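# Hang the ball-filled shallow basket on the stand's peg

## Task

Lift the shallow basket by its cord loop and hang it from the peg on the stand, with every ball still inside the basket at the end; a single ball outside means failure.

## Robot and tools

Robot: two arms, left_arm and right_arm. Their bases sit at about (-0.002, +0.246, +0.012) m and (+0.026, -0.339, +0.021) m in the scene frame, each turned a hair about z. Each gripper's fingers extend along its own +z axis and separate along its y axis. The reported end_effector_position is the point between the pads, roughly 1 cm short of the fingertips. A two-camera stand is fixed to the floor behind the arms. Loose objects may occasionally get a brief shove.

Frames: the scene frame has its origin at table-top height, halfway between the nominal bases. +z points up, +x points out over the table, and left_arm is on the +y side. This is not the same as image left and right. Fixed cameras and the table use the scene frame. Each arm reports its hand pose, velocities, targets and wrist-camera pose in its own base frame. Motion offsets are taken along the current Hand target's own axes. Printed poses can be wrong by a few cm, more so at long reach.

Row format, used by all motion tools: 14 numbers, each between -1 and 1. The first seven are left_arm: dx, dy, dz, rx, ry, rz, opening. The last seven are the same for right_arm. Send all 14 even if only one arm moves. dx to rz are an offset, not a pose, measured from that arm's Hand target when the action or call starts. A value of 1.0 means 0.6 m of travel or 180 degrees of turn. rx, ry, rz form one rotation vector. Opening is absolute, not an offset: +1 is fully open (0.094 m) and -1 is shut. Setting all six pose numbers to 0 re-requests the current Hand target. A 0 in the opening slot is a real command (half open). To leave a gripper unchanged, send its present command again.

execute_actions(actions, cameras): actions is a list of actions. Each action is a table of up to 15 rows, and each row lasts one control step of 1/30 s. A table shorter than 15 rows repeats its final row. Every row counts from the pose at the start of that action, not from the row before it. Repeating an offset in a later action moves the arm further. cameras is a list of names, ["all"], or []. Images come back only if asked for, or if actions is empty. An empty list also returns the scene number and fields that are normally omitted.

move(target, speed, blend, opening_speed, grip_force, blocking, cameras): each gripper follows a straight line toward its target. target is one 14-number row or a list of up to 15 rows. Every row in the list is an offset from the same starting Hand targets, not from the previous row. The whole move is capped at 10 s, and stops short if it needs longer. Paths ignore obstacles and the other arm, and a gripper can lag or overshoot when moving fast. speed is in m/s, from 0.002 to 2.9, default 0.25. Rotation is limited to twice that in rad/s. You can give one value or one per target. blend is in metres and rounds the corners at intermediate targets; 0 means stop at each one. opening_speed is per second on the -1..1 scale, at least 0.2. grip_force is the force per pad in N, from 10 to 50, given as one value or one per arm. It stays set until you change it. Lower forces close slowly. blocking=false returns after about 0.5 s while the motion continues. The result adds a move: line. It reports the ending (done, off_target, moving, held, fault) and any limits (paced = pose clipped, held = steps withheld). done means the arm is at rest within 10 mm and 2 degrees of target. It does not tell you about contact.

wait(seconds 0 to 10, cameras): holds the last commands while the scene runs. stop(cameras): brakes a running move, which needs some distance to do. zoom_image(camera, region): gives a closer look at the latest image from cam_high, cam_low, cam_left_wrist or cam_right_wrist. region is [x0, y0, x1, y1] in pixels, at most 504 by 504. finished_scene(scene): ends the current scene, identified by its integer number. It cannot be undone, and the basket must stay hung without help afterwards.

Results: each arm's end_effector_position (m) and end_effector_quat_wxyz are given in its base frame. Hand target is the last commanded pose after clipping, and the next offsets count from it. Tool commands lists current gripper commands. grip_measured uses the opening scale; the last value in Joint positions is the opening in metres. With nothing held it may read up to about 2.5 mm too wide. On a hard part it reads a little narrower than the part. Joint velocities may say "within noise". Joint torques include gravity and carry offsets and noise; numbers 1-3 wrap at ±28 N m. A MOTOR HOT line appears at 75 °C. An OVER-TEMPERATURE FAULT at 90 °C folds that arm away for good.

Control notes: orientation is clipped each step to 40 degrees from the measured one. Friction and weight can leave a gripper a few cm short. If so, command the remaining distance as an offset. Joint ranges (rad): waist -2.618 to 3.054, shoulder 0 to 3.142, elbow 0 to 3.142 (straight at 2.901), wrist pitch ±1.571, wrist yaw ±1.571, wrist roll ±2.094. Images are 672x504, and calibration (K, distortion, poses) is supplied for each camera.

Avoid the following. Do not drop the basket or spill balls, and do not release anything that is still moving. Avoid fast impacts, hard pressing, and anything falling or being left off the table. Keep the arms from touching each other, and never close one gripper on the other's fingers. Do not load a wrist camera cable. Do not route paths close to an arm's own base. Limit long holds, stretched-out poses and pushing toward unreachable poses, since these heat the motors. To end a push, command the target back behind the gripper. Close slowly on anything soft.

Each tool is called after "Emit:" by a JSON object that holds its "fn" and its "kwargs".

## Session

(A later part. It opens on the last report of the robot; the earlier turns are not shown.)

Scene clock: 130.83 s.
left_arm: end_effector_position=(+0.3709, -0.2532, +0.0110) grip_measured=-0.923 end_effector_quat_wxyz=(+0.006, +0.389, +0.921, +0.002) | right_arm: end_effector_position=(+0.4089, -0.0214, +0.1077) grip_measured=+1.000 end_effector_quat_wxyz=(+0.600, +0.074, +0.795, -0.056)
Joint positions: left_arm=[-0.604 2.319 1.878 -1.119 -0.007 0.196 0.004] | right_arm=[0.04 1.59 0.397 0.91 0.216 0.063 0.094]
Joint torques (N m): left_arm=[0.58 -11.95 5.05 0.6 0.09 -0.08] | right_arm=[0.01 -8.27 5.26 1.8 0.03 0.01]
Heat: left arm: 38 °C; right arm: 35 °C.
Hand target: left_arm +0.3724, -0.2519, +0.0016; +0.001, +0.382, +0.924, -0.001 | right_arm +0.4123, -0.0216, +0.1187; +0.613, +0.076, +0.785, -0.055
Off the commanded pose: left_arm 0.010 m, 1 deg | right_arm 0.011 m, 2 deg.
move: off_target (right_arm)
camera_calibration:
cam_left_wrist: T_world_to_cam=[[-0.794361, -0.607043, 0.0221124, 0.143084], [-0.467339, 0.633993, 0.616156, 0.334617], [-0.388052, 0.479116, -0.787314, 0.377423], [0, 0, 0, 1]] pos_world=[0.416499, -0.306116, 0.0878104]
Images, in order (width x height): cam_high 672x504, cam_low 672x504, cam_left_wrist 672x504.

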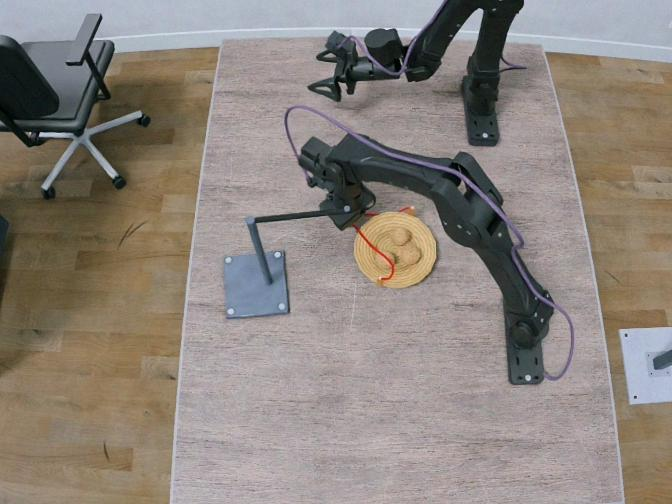

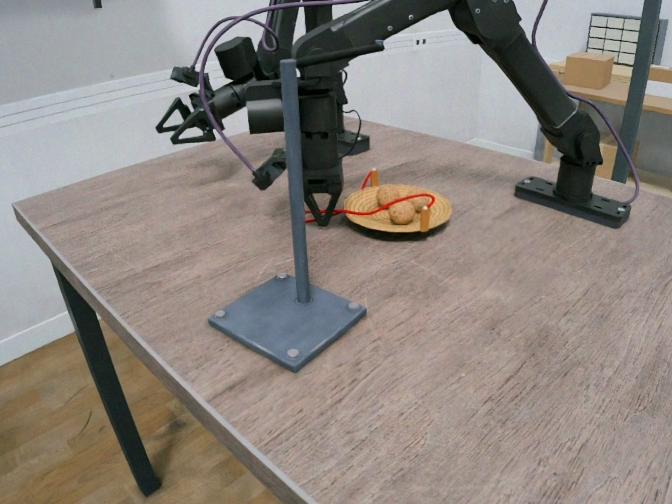

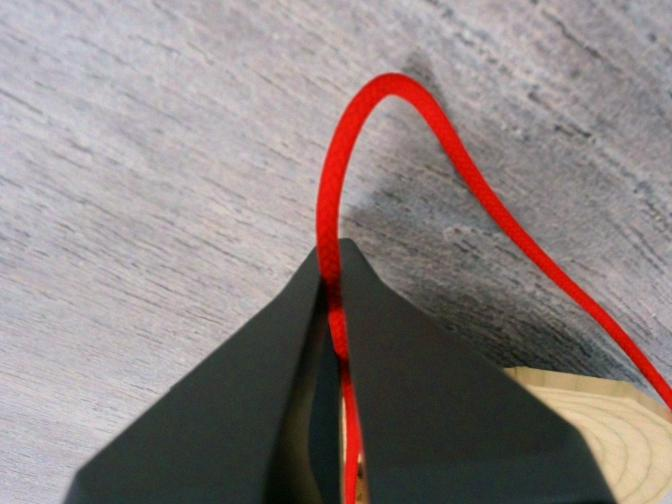

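Emit:
{"fn": "move", "kwargs": {"target": [[0,0,0,0,0,0,-0.3,0,0,0,0,0,0,1],[0,0,-0.1,0,0,0,-0.3,0,0,0,0,0,0,1],[-0.062,-0.0135,-0.06,0,0,0.25,-0.3,0,0,0,0,0,0,1]], "speed": 0.1, "opening_speed": 0.7, "cameras": ["cam_low","cam_left_wrist"]}}

Scene clock: 138.30 s.
left_arm: end_effector_position=(+0.3920, -0.2781, +0.0419) grip_measured=-0.303 end_effector_quat_wxyz=(+0.002, +0.701, +0.713, +0.004) | right_arm: end_effector_position=(+0.4089, -0.0214, +0.1077) grip_measured=+1.000 end_effector_quat_wxyz=(+0.600, +0.074, +0.795, -0.056)
Joint positions: left_arm=[-0.621 2.476 2.278 -1.369 -0.006 0.932 0.033] | right_arm=[0.04 1.59 0.397 0.91 0.216 0.063 0.094]
Joint torques (N m): left_arm=[-0.44 -12.31 8.59 0.36 0.08 0.11] | right_arm=[0.13 -8.24 5.61 1.79 0.07 -0.05]
Heat: left arm: 38 °C; right arm: 36 °C.
Hand target: left_arm +0.3930, -0.2838, +0.0375; +0.001, +0.707, +0.707, -0.001 | right_arm +0.4123, -0.0216, +0.1187; +0.613, +0.076, +0.785, -0.055
Off the commanded pose: left_arm 0.007 m, 1 deg | right_arm 0.011 m, 2 deg.
move: off_target (right_arm)
camera_calibration:
cam_left_wrist: T_world_to_cam=[[-0.994574, 0.101111, 0.0244713, 0.419314], [0.0941874, 0.775333, 0.62449, 0.15994], [0.0441691, 0.623406, -0.78065, 0.292232], [0, 0, 0, 1]] pos_world=[0.389066, -0.348583, 0.117988]
Images, in order (width x height): cam_low 672x504, cam_left_wrist 672x504.

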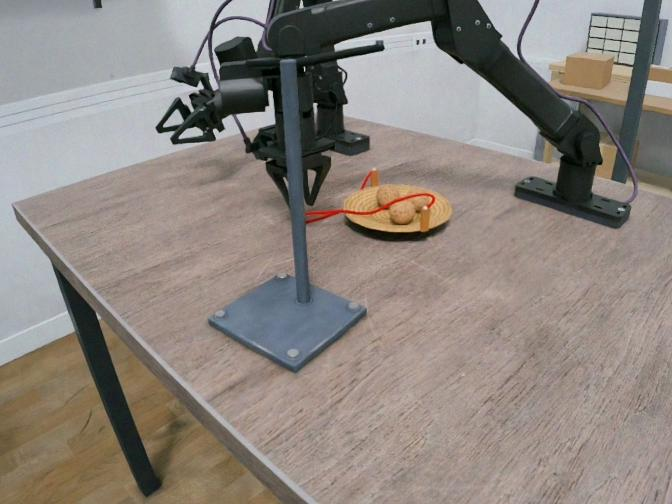

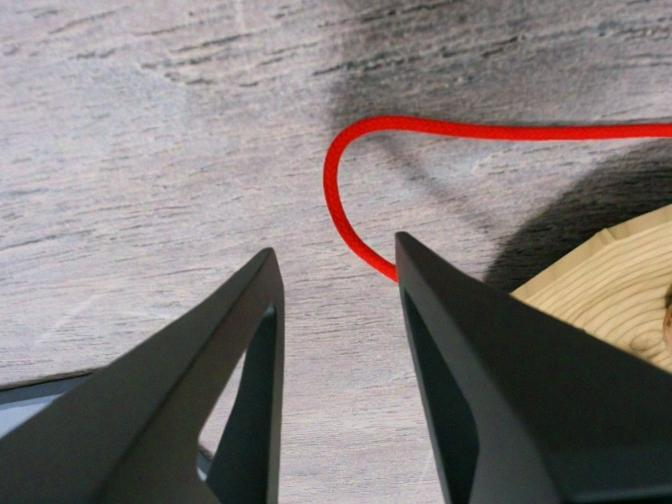

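Emit:
{"fn": "move", "kwargs": {"target": [0,0.003,0.065,0,0,0,-0.3,0,0,0,0,0,0,1], "speed": 0.05, "cameras": ["cam_left_wrist"]}}

Emit:
{"fn": "move", "kwargs": {"target": [0,0,0.012,0,0,0,-1,0,0,0,0,0,0,1], "opening_speed": 0.5, "cameras": ["cam_left_wrist"]}}

Scene clock: 140.00 s.
left_arm: end_effector_position=(+0.3978, -0.2822, +0.0119) grip_measured=-0.303 end_effector_quat_wxyz=(+0.010, +0.702, +0.712, +0.005) | right_arm: end_effector_position=(+0.4089, -0.0214, +0.1077) grip_measured=+1.000 end_effector_quat_wxyz=(+0.600, +0.074, +0.795, -0.056)
Joint positions: left_arm=[-0.621 2.495 2.195 -1.249 -0.006 0.935 0.033] | right_arm=[0.04 1.59 0.397 0.91 0.216 0.063 0.094]
Joint torques (N m): left_arm=[-0.29 -12.7 4.97 0.59 0.08 0.09] | right_arm=[-0.05 -8.09 5.44 1.8 0.09 -0.05]
Heat: left arm: 38 °C; right arm: 36 °C.
Hand target: left_arm +0.3948, -0.2839, -0.0015; +0.001, +0.707, +0.707, -0.001 | right_arm +0.4123, -0.0216, +0.1187; +0.613, +0.076, +0.785, -0.055
Off the commanded pose: left_arm 0.014 m, 1 deg | right_arm 0.011 m, 2 deg.
move: off_target (left_arm, right_arm)
camera_calibration:
cam_left_wrist: T_world_to_cam=[[-0.994533, 0.103954, 0.00990348, 0.427121], [0.0878062, 0.781154, 0.618134, 0.185611], [0.0565216, 0.615624, -0.786011, 0.264116], [0, 0, 0, 1]] pos_world=[0.39356, -0.351988, 0.0886352]
Images, in order (width x height): cam_left_wrist 672x504.

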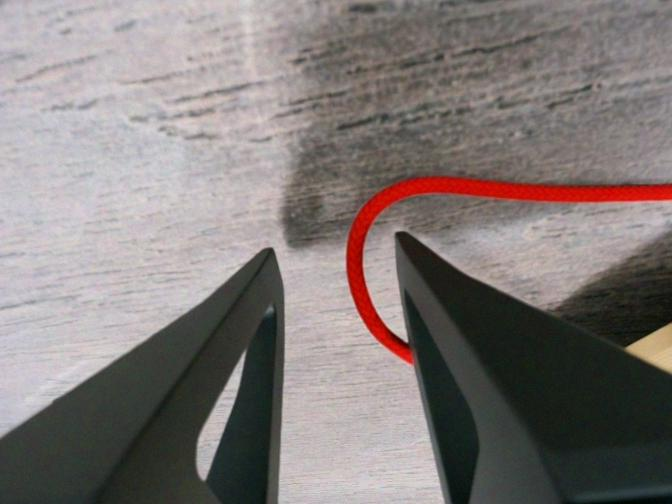

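Scene clock: 141.60 s.
left_arm: end_effector_position=(+0.3987, -0.2828, +0.0071) grip_measured=-0.906 end_effector_quat_wxyz=(+0.013, +0.702, +0.712, +0.005) | right_arm: end_effector_position=(+0.4089, -0.0214, +0.1077) grip_measured=+1.000 end_effector_quat_wxyz=(+0.600, +0.074, +0.795, -0.056)
Joint positions: left_arm=[-0.621 2.495 2.175 -1.224 -0.006 0.935 0.004] | right_arm=[0.04 1.59 0.397 0.91 0.216 0.063 0.094]
Joint torques (N m): left_arm=[-0.28 -12.41 4.79 0.61 0.08 0.09] | right_arm=[0.14 -8.1 5.55 1.75 0.04 0.02]
Heat: left arm: 38 °C; right arm: 36 °C.
Hand target: left_arm +0.3948, -0.2839, -0.0087; +0.001, +0.707, +0.707, -0.001 | right_arm +0.4123, -0.0216, +0.1187; +0.613, +0.076, +0.785, -0.055
Off the commanded pose: left_arm 0.016 m, 2 deg | right_arm 0.011 m, 2 deg.
move: off_target (left_arm, right_arm)
camera_calibration:
cam_left_wrist: T_world_to_cam=[[-0.994571, 0.103948, 0.00488737, 0.428239], [0.0848815, 0.783182, 0.615972, 0.190815], [0.0602014, 0.613043, -0.787753, 0.258432], [0, 0, 0, 1]] pos_world=[0.394159, -0.352387, 0.0839512]
Images, in order (width x height): cam_left_wrist 672x504.

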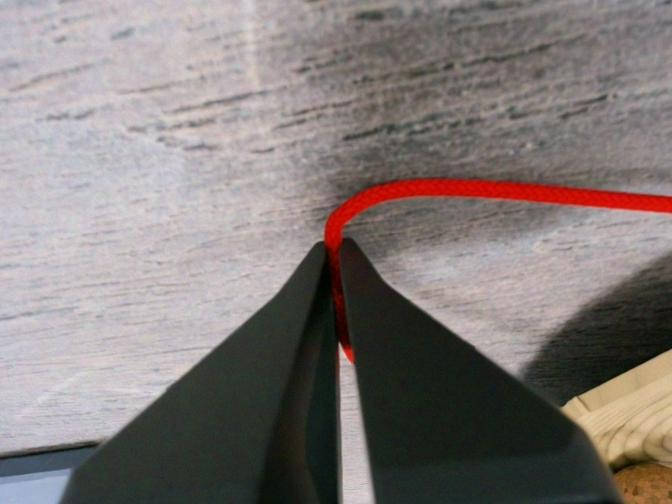

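Emit:
{"fn": "move", "kwargs": {"target": [[0.03,-0.04,-0.19,0,0,0,-1,0,0,0,0,0,0,1],[0.118,-0.198,-0.39,-0.139,0,0,-1,0,0,0,0,0,0,1]], "cameras": ["cam_high","cam_low","cam_left_wrist"], "speed": 0.12, "blend": [0.03,0]}}

Emit:
{"fn": "zoom_image", "kwargs": {"camera": "cam_low", "region": [300, 20, 550, 270]}}

Emit:
{"fn": "zoom_image", "kwargs": {"camera": "cam_high", "region": [330, 180, 456, 306]}}

Scene clock: 145.30 s.
left_arm: end_effector_position=(+0.2780, -0.2155, +0.2156) grip_measured=-0.907 end_effector_quat_wxyz=(+0.137, +0.697, +0.688, +0.150) | right_arm: end_effector_position=(+0.4089, -0.0214, +0.1077) grip_measured=+1.000 end_effector_quat_wxyz=(+0.600, +0.074, +0.795, -0.056)
Joint positions: left_arm=[-0.816 1.64 1.667 -1.322 -0.304 0.81 0.004] | right_arm=[0.04 1.59 0.397 0.91 0.216 0.063 0.094]
Joint torques (N m): left_arm=[-0.28 -11 4.82 1.02 -0.24 -0.12] | right_arm=[-0.03 -8.08 5.38 1.77 0.09 -0.03]
Heat: left arm: 39 °C; right arm: 36 °C.
Hand target: left_arm +0.2759, -0.2127, +0.2252; +0.154, +0.690, +0.691, +0.153 | right_arm +0.4123, -0.0216, +0.1187; +0.613, +0.076, +0.785, -0.055
Off the commanded pose: left_arm 0.010 m, 2 deg | right_arm 0.011 m, 2 deg.
move: off_target (right_arm)
camera_calibration:
cam_left_wrist: T_world_to_cam=[[-0.922728, 0.133517, -0.361589, 0.365631], [-0.136799, 0.763586, 0.631049, 0.0740345], [0.36036, 0.631752, -0.686317, 0.287463], [0, 0, 0, 1]] pos_world=[0.243915, -0.286955, 0.282779]
Images, in order (width x height): cam_high 672x504, cam_low 672x504, cam_left_wrist 672x504.

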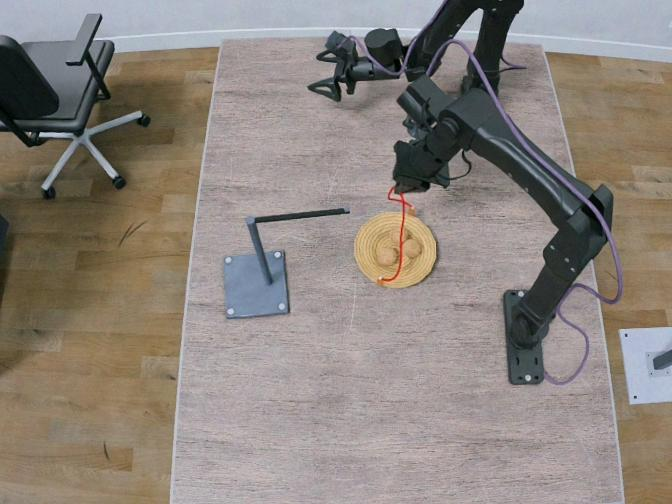

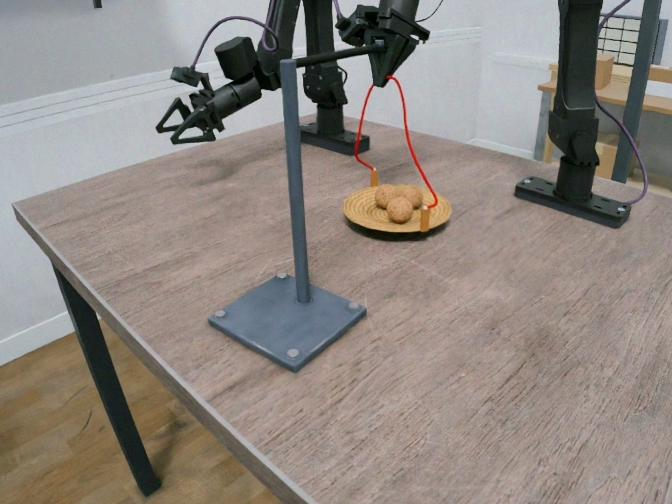

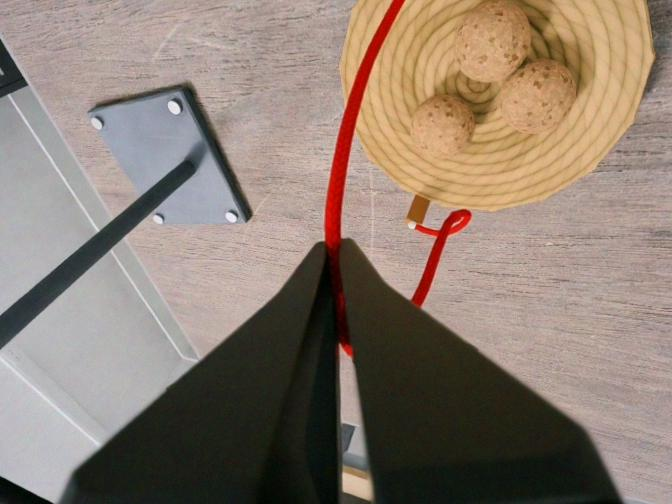

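Scaled by 2.016.

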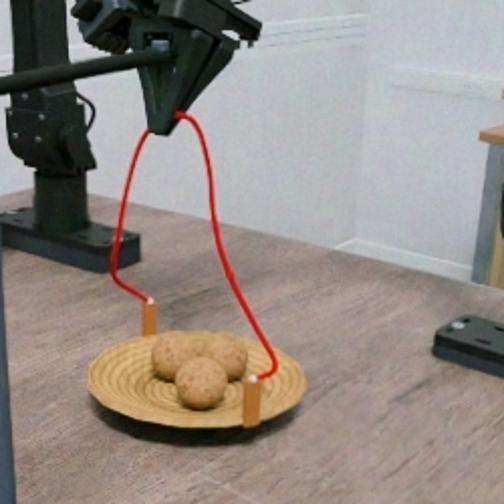

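Scaled by 4.000.

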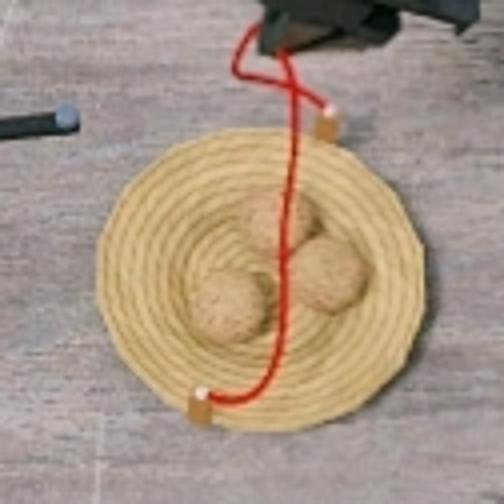

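Emit:
{"fn": "move", "kwargs": {"target": [0.008,0.010,-0.04,0,0,0,-1,0,0,0,0,0,0,1], "cameras": ["cam_high","cam_low"], "speed": 0.04}}

Emit:
{"fn": "zoom_image", "kwargs": {"camera": "cam_low", "region": [300, 20, 550, 270]}}

Emit:
{"fn": "zoom_image", "kwargs": {"camera": "cam_high", "region": [330, 180, 456, 306]}}

Scene clock: 146.83 s.
left_arm: end_effector_position=(+0.2706, -0.2075, +0.2291) grip_measured=-0.907 end_effector_quat_wxyz=(+0.124, +0.699, +0.688, +0.150) | right_arm: end_effector_position=(+0.4089, -0.0214, +0.1077) grip_measured=+1.000 end_effector_quat_wxyz=(+0.600, +0.074, +0.795, -0.056)
Joint positions: left_arm=[-0.816 1.64 1.73 -1.412 -0.305 0.809 0.004] | right_arm=[0.04 1.59 0.397 0.91 0.216 0.063 0.094]
Joint torques (N m): left_arm=[-0.31 -10.4 8.62 0.84 -0.25 -0.11] | right_arm=[0.01 -8.24 5.41 1.75 0.04 -0.05]
Heat: left arm: 39 °C; right arm: 36 °C.
Hand target: left_arm +0.2712, -0.2078, +0.2494; +0.154, +0.690, +0.691, +0.153 | right_arm +0.4123, -0.0216, +0.1187; +0.613, +0.076, +0.785, -0.055
Off the commanded pose: left_arm 0.020 m, 4 deg | right_arm 0.011 m, 2 deg.
move: off_target (left_arm, right_arm)
Images, in order (width x height): cam_high 672x504, cam_low 672x504.

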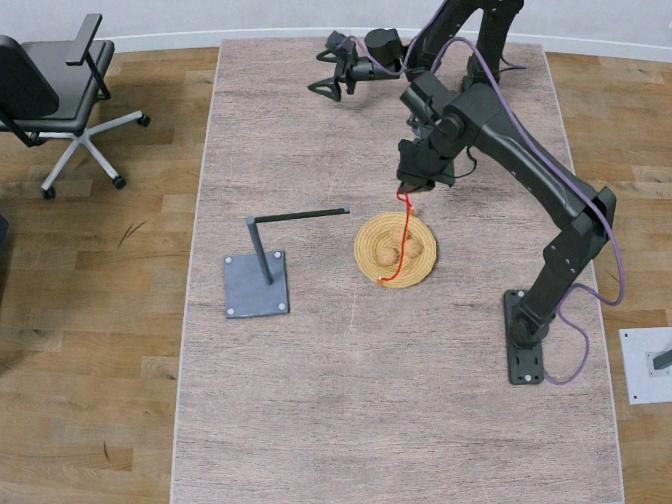

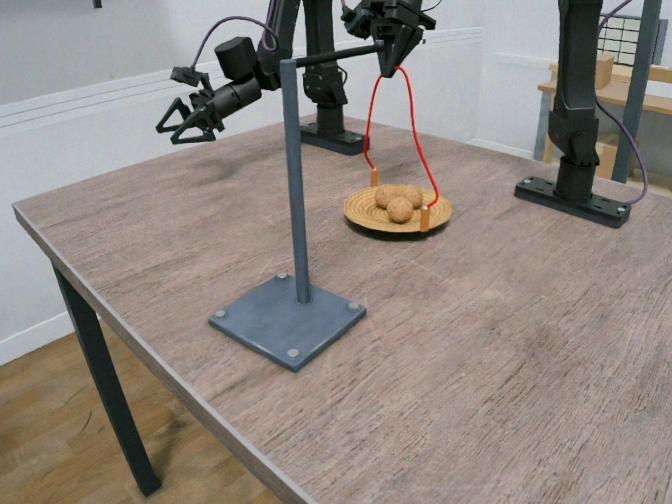

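Scaled by 2.016.

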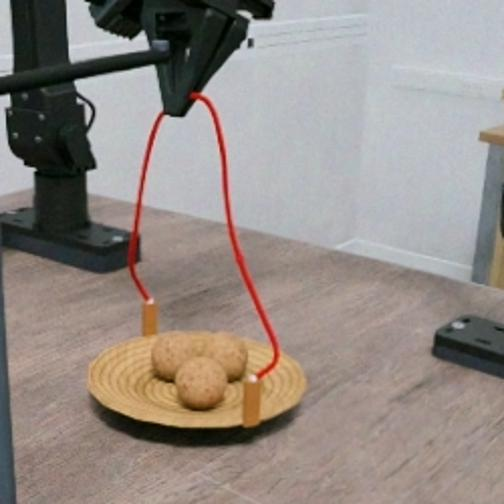

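Scaled by 4.000.

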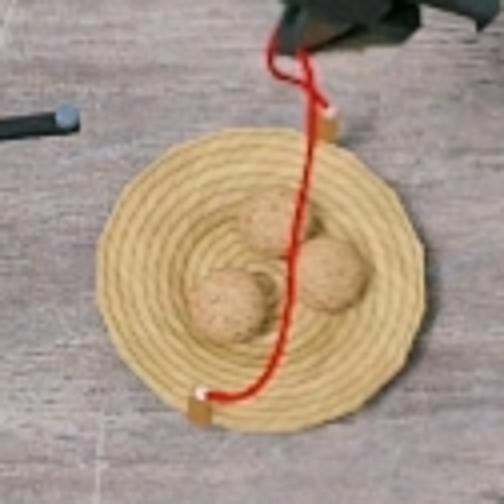

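Emit:
{"fn": "move", "kwargs": {"target": [0,0.009,-0.02,0,0,0,-1,0,0,0,0,0,0,1], "cameras": ["cam_high","cam_low"], "speed": 0.02}}

Emit:
{"fn": "zoom_image", "kwargs": {"camera": "cam_low", "region": [300, 20, 550, 270]}}

Emit:
{"fn": "zoom_image", "kwargs": {"camera": "cam_high", "region": [330, 180, 456, 306]}}

Scene clock: 148.27 s.
left_arm: end_effector_position=(+0.2690, -0.2058, +0.2497) grip_measured=-0.907 end_effector_quat_wxyz=(+0.134, +0.697, +0.688, +0.150) | right_arm: end_effector_position=(+0.4089, -0.0214, +0.1077) grip_measured=+1.000 end_effector_quat_wxyz=(+0.600, +0.074, +0.795, -0.056)
Joint positions: left_arm=[-0.816 1.64 1.812 -1.472 -0.305 0.809 0.004] | right_arm=[0.04 1.59 0.397 0.91 0.216 0.063 0.094]
Joint torques (N m): left_arm=[-0.36 -8.12 8.55 0.9 -0.25 -0.11] | right_arm=[-0.13 -8.39 5.37 1.79 0.08 -0.05]
Heat: left arm: 39 °C; right arm: 36 °C.
Hand target: left_arm +0.2710, -0.2078, +0.2626; +0.154, +0.690, +0.691, +0.153 | right_arm +0.4123, -0.0216, +0.1187; +0.613, +0.076, +0.785, -0.055
Off the commanded pose: left_arm 0.013 m, 2 deg | right_arm 0.011 m, 2 deg.
move: off_target (left_arm, right_arm)
Images, in order (width x height): cam_high 672x504, cam_low 672x504.

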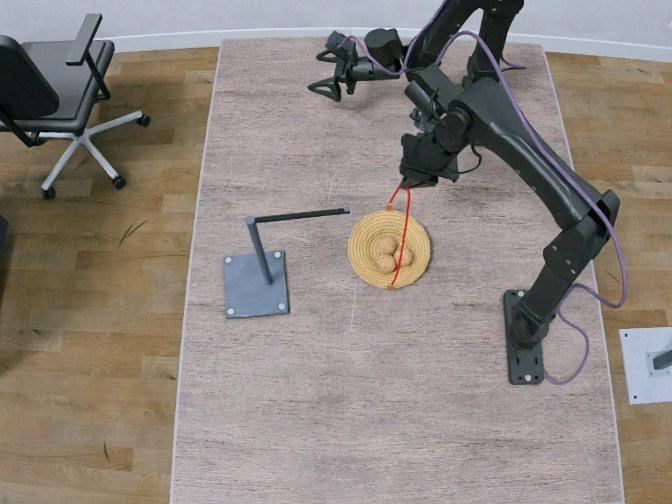

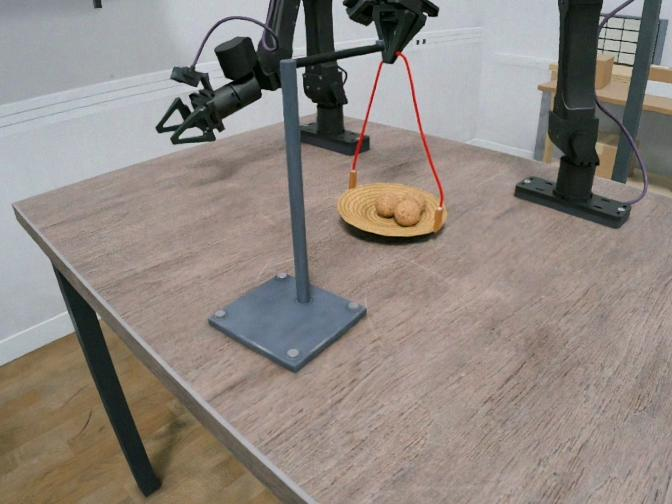

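Scaled by 2.016.

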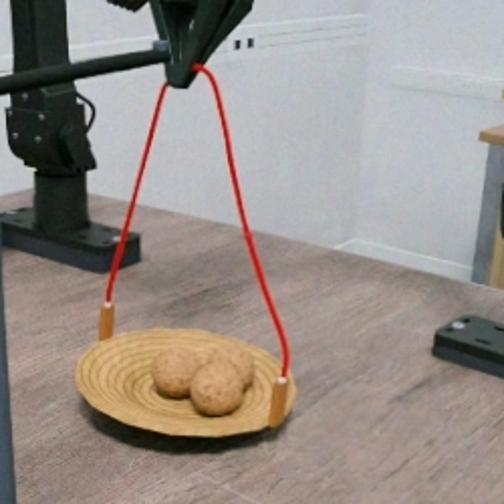

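Scaled by 4.000.

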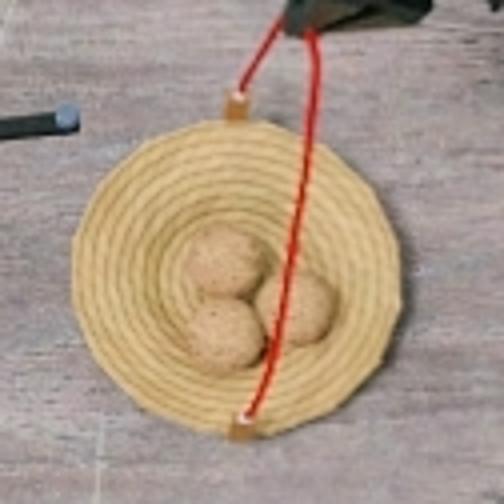

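Emit:
{"fn": "move", "kwargs": {"target": [0.012,0.018,-0.012,0,0,0,-1,0,0,0,0,0,0,1], "cameras": ["cam_high","cam_low"], "speed": 0.015}}

Emit:
{"fn": "zoom_image", "kwargs": {"camera": "cam_low", "region": [300, 20, 550, 270]}}

Emit:
{"fn": "zoom_image", "kwargs": {"camera": "cam_high", "region": [330, 180, 456, 306]}}

Scene clock: 149.97 s.
left_arm: end_effector_position=(+0.2712, -0.1971, +0.2650) grip_measured=-0.907 end_effector_quat_wxyz=(+0.139, +0.693, +0.691, +0.151) | right_arm: end_effector_position=(+0.4089, -0.0214, +0.1077) grip_measured=+1.000 end_effector_quat_wxyz=(+0.600, +0.074, +0.795, -0.056)
Joint positions: left_arm=[-0.792 1.64 1.876 -1.52 -0.301 0.826 0.004] | right_arm=[0.04 1.59 0.397 0.91 0.216 0.063 0.094]
Joint torques (N m): left_arm=[0.4 -6.49 8.85 1.04 -0.18 0.06] | right_arm=[-0.25 -7.87 5.44 1.78 0.12 -0.01]
Heat: left arm: 38 °C; right arm: 36 °C.
Hand target: left_arm +0.2778, -0.2005, +0.2737; +0.154, +0.690, +0.691, +0.153 | right_arm +0.4123, -0.0216, +0.1187; +0.613, +0.076, +0.785, -0.055
Off the commanded pose: left_arm 0.011 m, 2 deg | right_arm 0.011 m, 2 deg.
move: off_target (left_arm, right_arm)
Images, in order (width x height): cam_high 672x504, cam_low 672x504.

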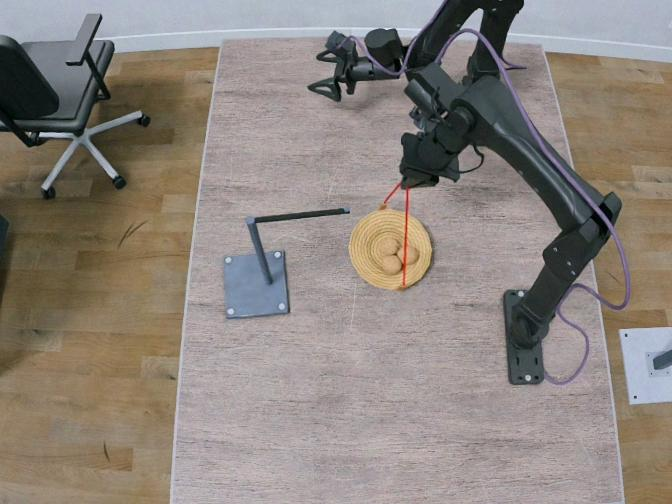

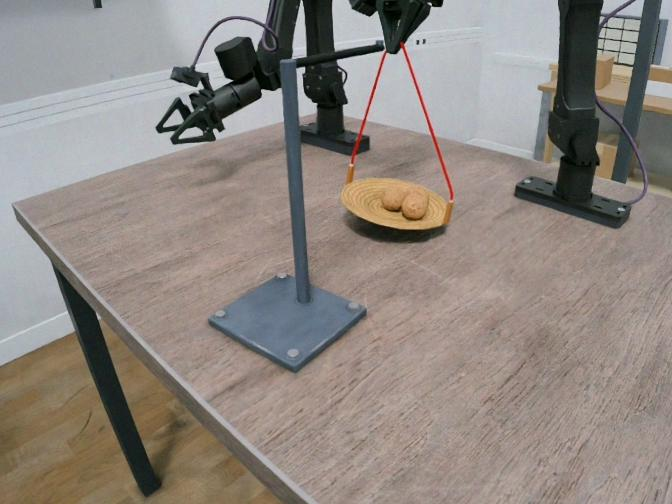

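Scaled by 2.016.

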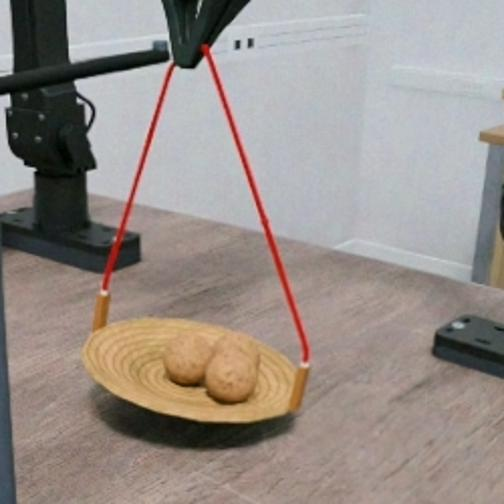

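Scaled by 4.000.

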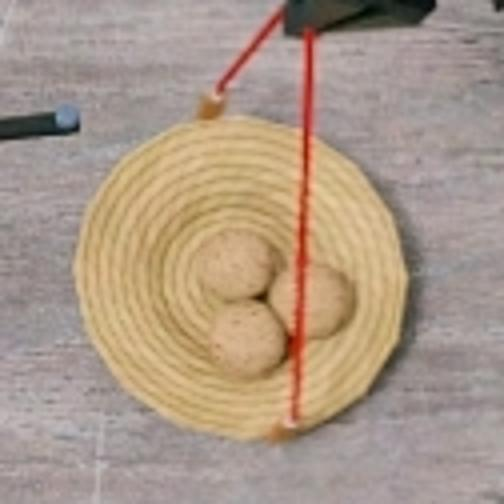

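Emit:
{"fn": "move", "kwargs": {"target": [[0,0.028,-0.06,-0.03,0,0,-1,0,0,0,0,0,0,1],[0,0.078,-0.166,-0.11,0,0,-1,0,0,0,0,0,0,1]], "cameras": ["all"], "speed": [0.03,0.05], "blend": [0.01,0]}}

Emit:
{"fn": "zoom_image", "kwargs": {"camera": "cam_low", "region": [270, 0, 520, 250]}}

Emit:
{"fn": "zoom_image", "kwargs": {"camera": "cam_high", "region": [300, 160, 456, 306]}}

Scene clock: 154.90 s.
left_arm: end_effector_position=(+0.2788, -0.2050, +0.3600) grip_measured=-0.907 end_effector_quat_wxyz=(+0.252, +0.669, +0.649, +0.262) | right_arm: end_effector_position=(+0.4089, -0.0214, +0.1077) grip_measured=+1.000 end_effector_quat_wxyz=(+0.600, +0.074, +0.795, -0.056)
Joint positions: left_arm=[-0.924 1.647 2.159 -1.577 -0.573 0.829 0.004] | right_arm=[0.04 1.59 0.397 0.91 0.216 0.063 0.094]
Joint torques (N m): left_arm=[-0.42 -9.2 7.92 1.43 -0.55 0.03] | right_arm=[-0.25 -8.17 5.22 1.76 0.06 -0.02]
Heat: left arm: 38 °C; right arm: 36 °C.
Hand target: left_arm +0.2780, -0.2003, +0.3838; +0.270, +0.653, +0.654, +0.269 | right_arm +0.4123, -0.0216, +0.1187; +0.613, +0.076, +0.785, -0.055
Off the commanded pose: left_arm 0.024 m, 3 deg | right_arm 0.011 m, 2 deg.
joint read past its limit (left arm) — joint 4 (wrist pitch), lower limit.
joint sent to its limit (left arm) — joint 4 (wrist pitch), lower limit. The joint targets still meet the commanded pose.
move: off_target (left_arm, right_arm)
camera_calibration:
cam_left_wrist: T_world_to_cam=[[-0.748579, 0.148689, -0.646159, 0.474122], [-0.32256, 0.769773, 0.550822, 0.056936], [0.579297, 0.620758, -0.528274, 0.259457], [0, 0, 0, 1]] pos_world=[0.22298, -0.275385, 0.412062]
cam_right_wrist: T_world_to_cam=[[-0.267352, -0.958028, -0.103467, 0.099331], [-0.784512, 0.278754, -0.553928, 0.389387], [0.559521, -0.0669224, -0.82611, -0.0412862], [0, 0, 0, 1]] pos_world=[0.355135, -0.0161441, 0.191863]

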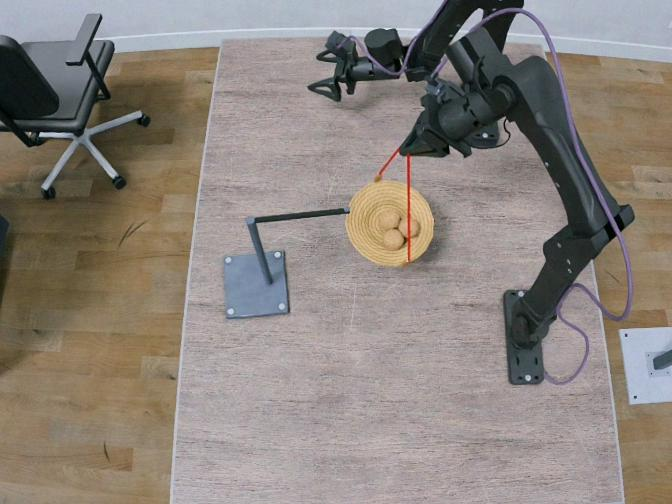

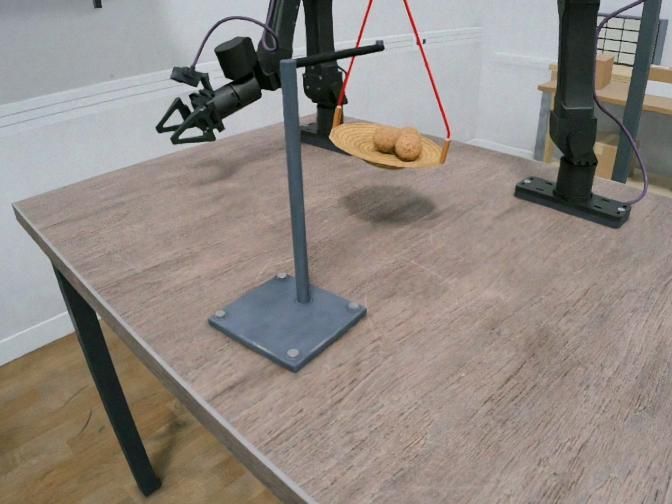

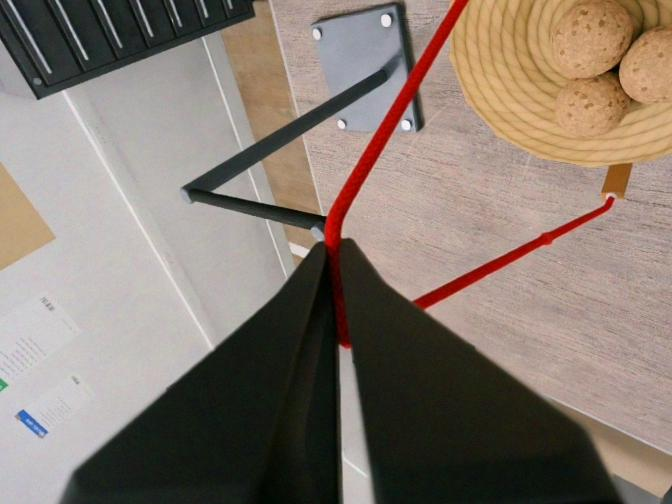

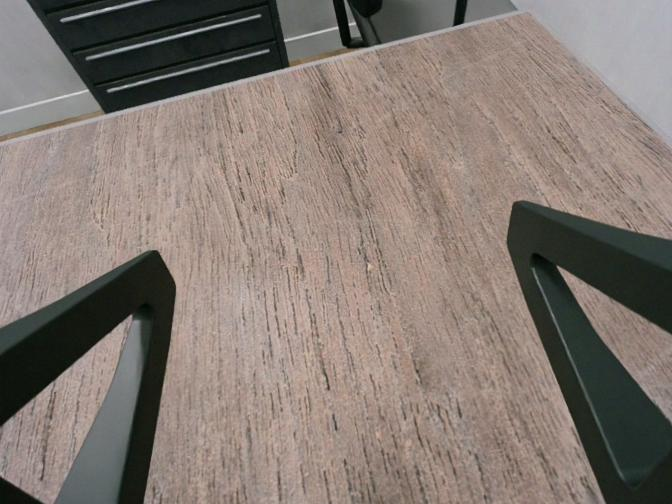

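Scaled by 2.016.

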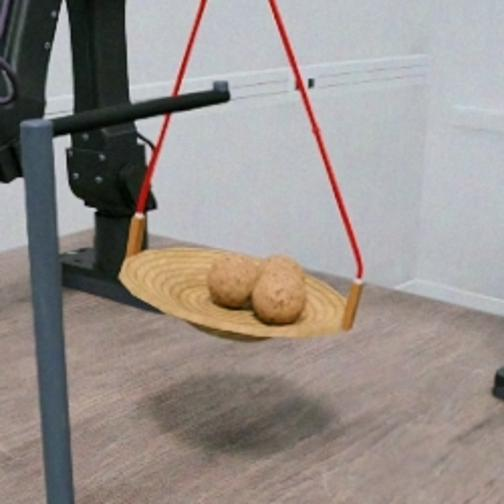

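Scaled by 3.231.

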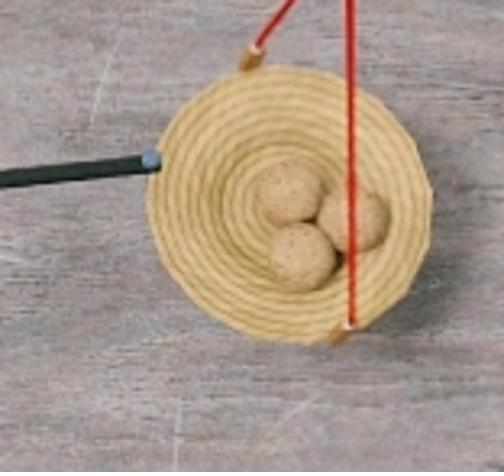

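Emit:
{"fn": "move", "kwargs": {"target": [0.118,0,0,0,0,0,-1,0,0,0,0,0,0,1], "cameras": ["all"], "speed": 0.04}}

Emit:
{"fn": "zoom_image", "kwargs": {"camera": "cam_high", "region": [220, 100, 456, 306]}}

Scene clock: 158.30 s.
left_arm: end_effector_position=(+0.2791, -0.1341, +0.3698) grip_measured=-0.907 end_effector_quat_wxyz=(+0.242, +0.666, +0.655, +0.262) | right_arm: end_effector_position=(+0.4089, -0.0214, +0.1077) grip_measured=+1.000 end_effector_quat_wxyz=(+0.600, +0.074, +0.795, -0.056)
Joint positions: left_arm=[-0.719 1.484 2.047 -1.556 -0.471 1.012 0.004] | right_arm=[0.04 1.59 0.397 0.91 0.216 0.063 0.094]
Joint torques (N m): left_arm=[0.31 -8.31 4.11 1.76 -0.32 0.05] | right_arm=[-0.06 -8.13 5.38 1.78 0.1 -0.02]
Heat: left arm: 38 °C; right arm: 36 °C.
Hand target: left_arm +0.2780, -0.1295, +0.3836; +0.270, +0.653, +0.654, +0.269 | right_arm +0.4123, -0.0216, +0.1187; +0.613, +0.076, +0.785, -0.055
Off the commanded pose: left_arm 0.015 m, 4 deg | right_arm 0.011 m, 2 deg.
move: off_target (left_arm, right_arm)
camera_calibration:
cam_left_wrist: T_world_to_cam=[[-0.76117, 0.141952, -0.632827, 0.467857], [-0.326624, 0.759074, 0.563137, -0.0079147], [0.560301, 0.63534, -0.531419, 0.228803], [0, 0, 0, 1]] pos_world=[0.225335, -0.205773, 0.42212]
cam_right_wrist: T_world_to_cam=[[-0.267352, -0.958028, -0.103467, 0.099331], [-0.784512, 0.278754, -0.553928, 0.389387], [0.559521, -0.0669224, -0.82611, -0.0412862], [0, 0, 0, 1]] pos_world=[0.355135, -0.0161441, 0.191863]

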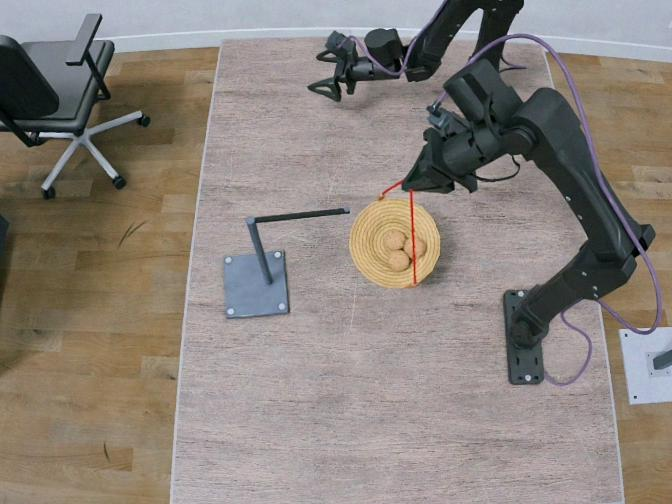

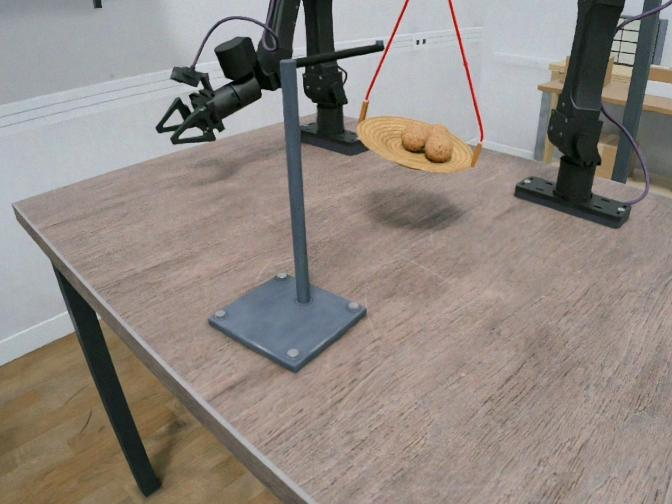

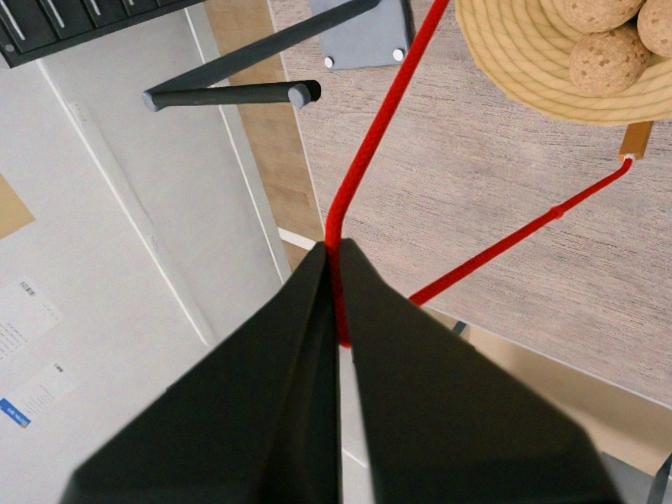

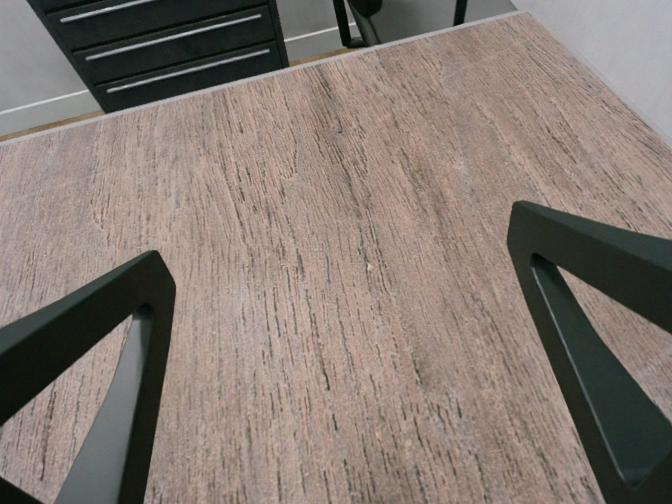

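Scaled by 2.136.

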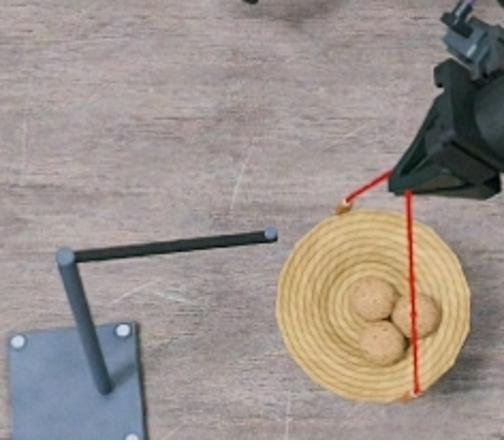

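Emit:
{"fn": "move", "kwargs": {"target": [[-0.015,0,0,0,0,0,-1,0,0,0,0,0,0,1],[-0.012,0.155,0.155,0,0,0,-1,0,0,0,0,0,0,1]], "cameras": ["all"], "speed": 0.04, "blend": [0.004,0]}}

Emit:
{"fn": "zoom_image", "kwargs": {"camera": "cam_high", "region": [220, 100, 456, 306]}}

Emit:
{"fn": "zoom_image", "kwargs": {"camera": "cam_low", "region": [270, 0, 520, 250]}}

Scene clock: 162.93 s.
left_arm: end_effector_position=(+0.4030, -0.1357, +0.3735) grip_measured=-0.907 end_effector_quat_wxyz=(+0.253, +0.660, +0.657, +0.262) | right_arm: end_effector_position=(+0.4089, -0.0214, +0.1077) grip_measured=+1.000 end_effector_quat_wxyz=(+0.600, +0.074, +0.795, -0.056)
Joint positions: left_arm=[-0.459 1.893 2.513 -1.503 -0.314 1.231 0.004] | right_arm=[0.04 1.59 0.397 0.91 0.216 0.063 0.094]
Joint torques (N m): left_arm=[0.36 -7.97 7.66 1.82 -0.12 0.04] | right_arm=[0.39 -8.34 5.38 1.74 0.12 -0.03]
Heat: left arm: 37 °C; right arm: 36 °C.
Hand target: left_arm +0.4095, -0.1366, +0.3833; +0.270, +0.653, +0.654, +0.269 | right_arm +0.4123, -0.0216, +0.1187; +0.613, +0.076, +0.785, -0.055
Off the commanded pose: left_arm 0.012 m, 2 deg | right_arm 0.011 m, 2 deg.
move: off_target (left_arm, right_arm)
camera_calibration:
cam_left_wrist: T_world_to_cam=[[-0.750782, 0.126968, -0.648233, 0.56426], [-0.339313, 0.767851, 0.543389, 0.0455428], [0.566739, 0.62792, -0.533407, 0.159459], [0, 0, 0, 1]] pos_world=[0.348718, -0.20674, 0.42608]
cam_right_wrist: T_world_to_cam=[[-0.267352, -0.958028, -0.103467, 0.099331], [-0.784512, 0.278754, -0.553928, 0.389387], [0.559521, -0.0669224, -0.82611, -0.0412862], [0, 0, 0, 1]] pos_world=[0.355135, -0.0161441, 0.191863]

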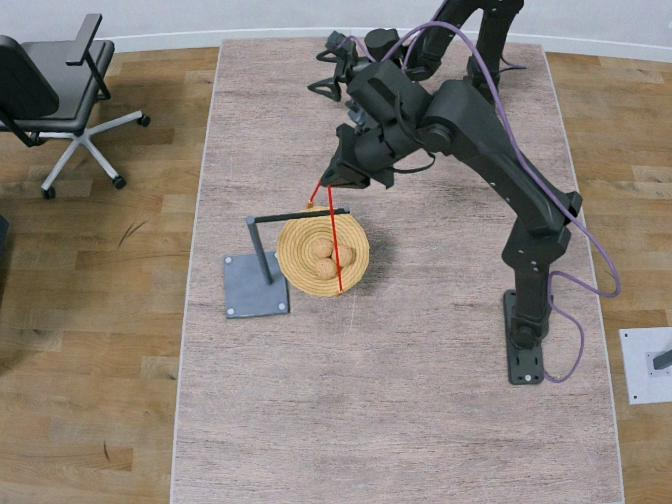

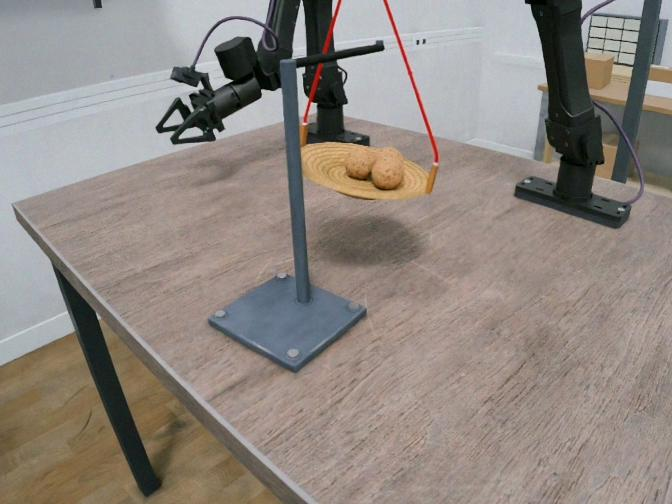

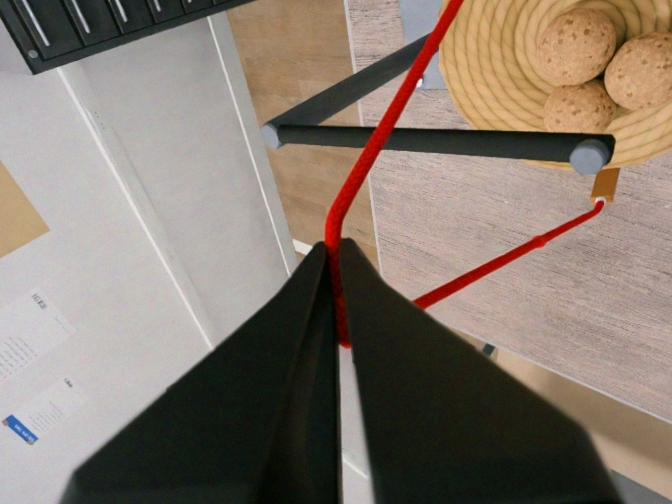

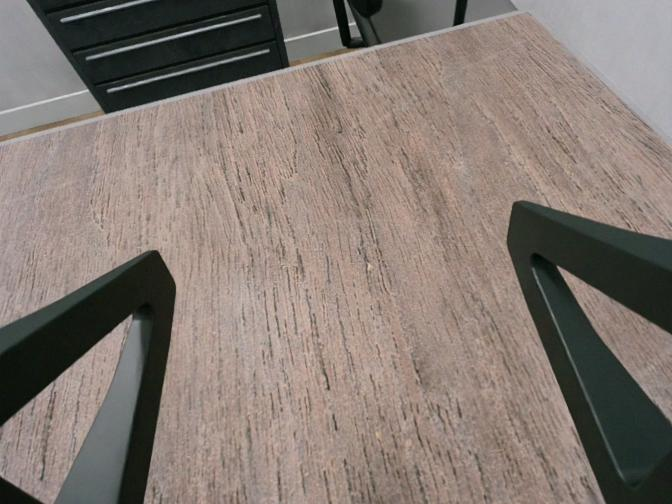

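Scaled by 2.136.

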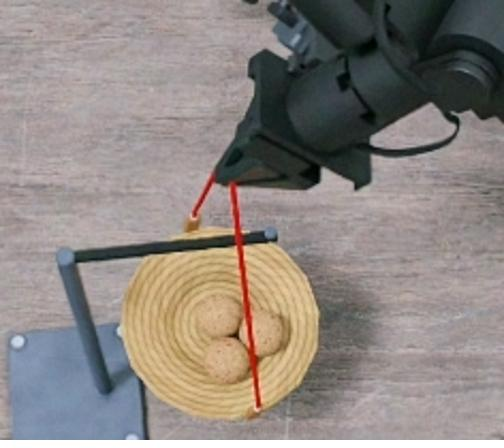

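Scaled by 2.016.

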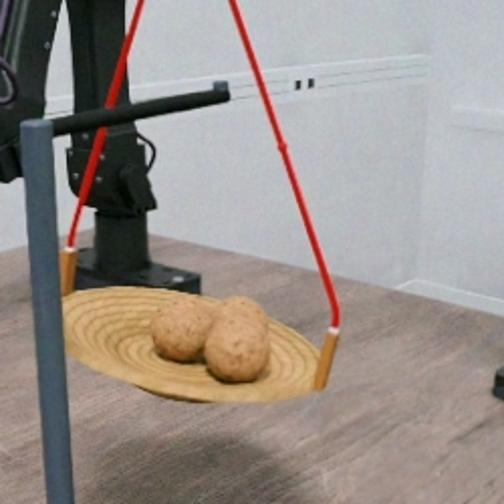

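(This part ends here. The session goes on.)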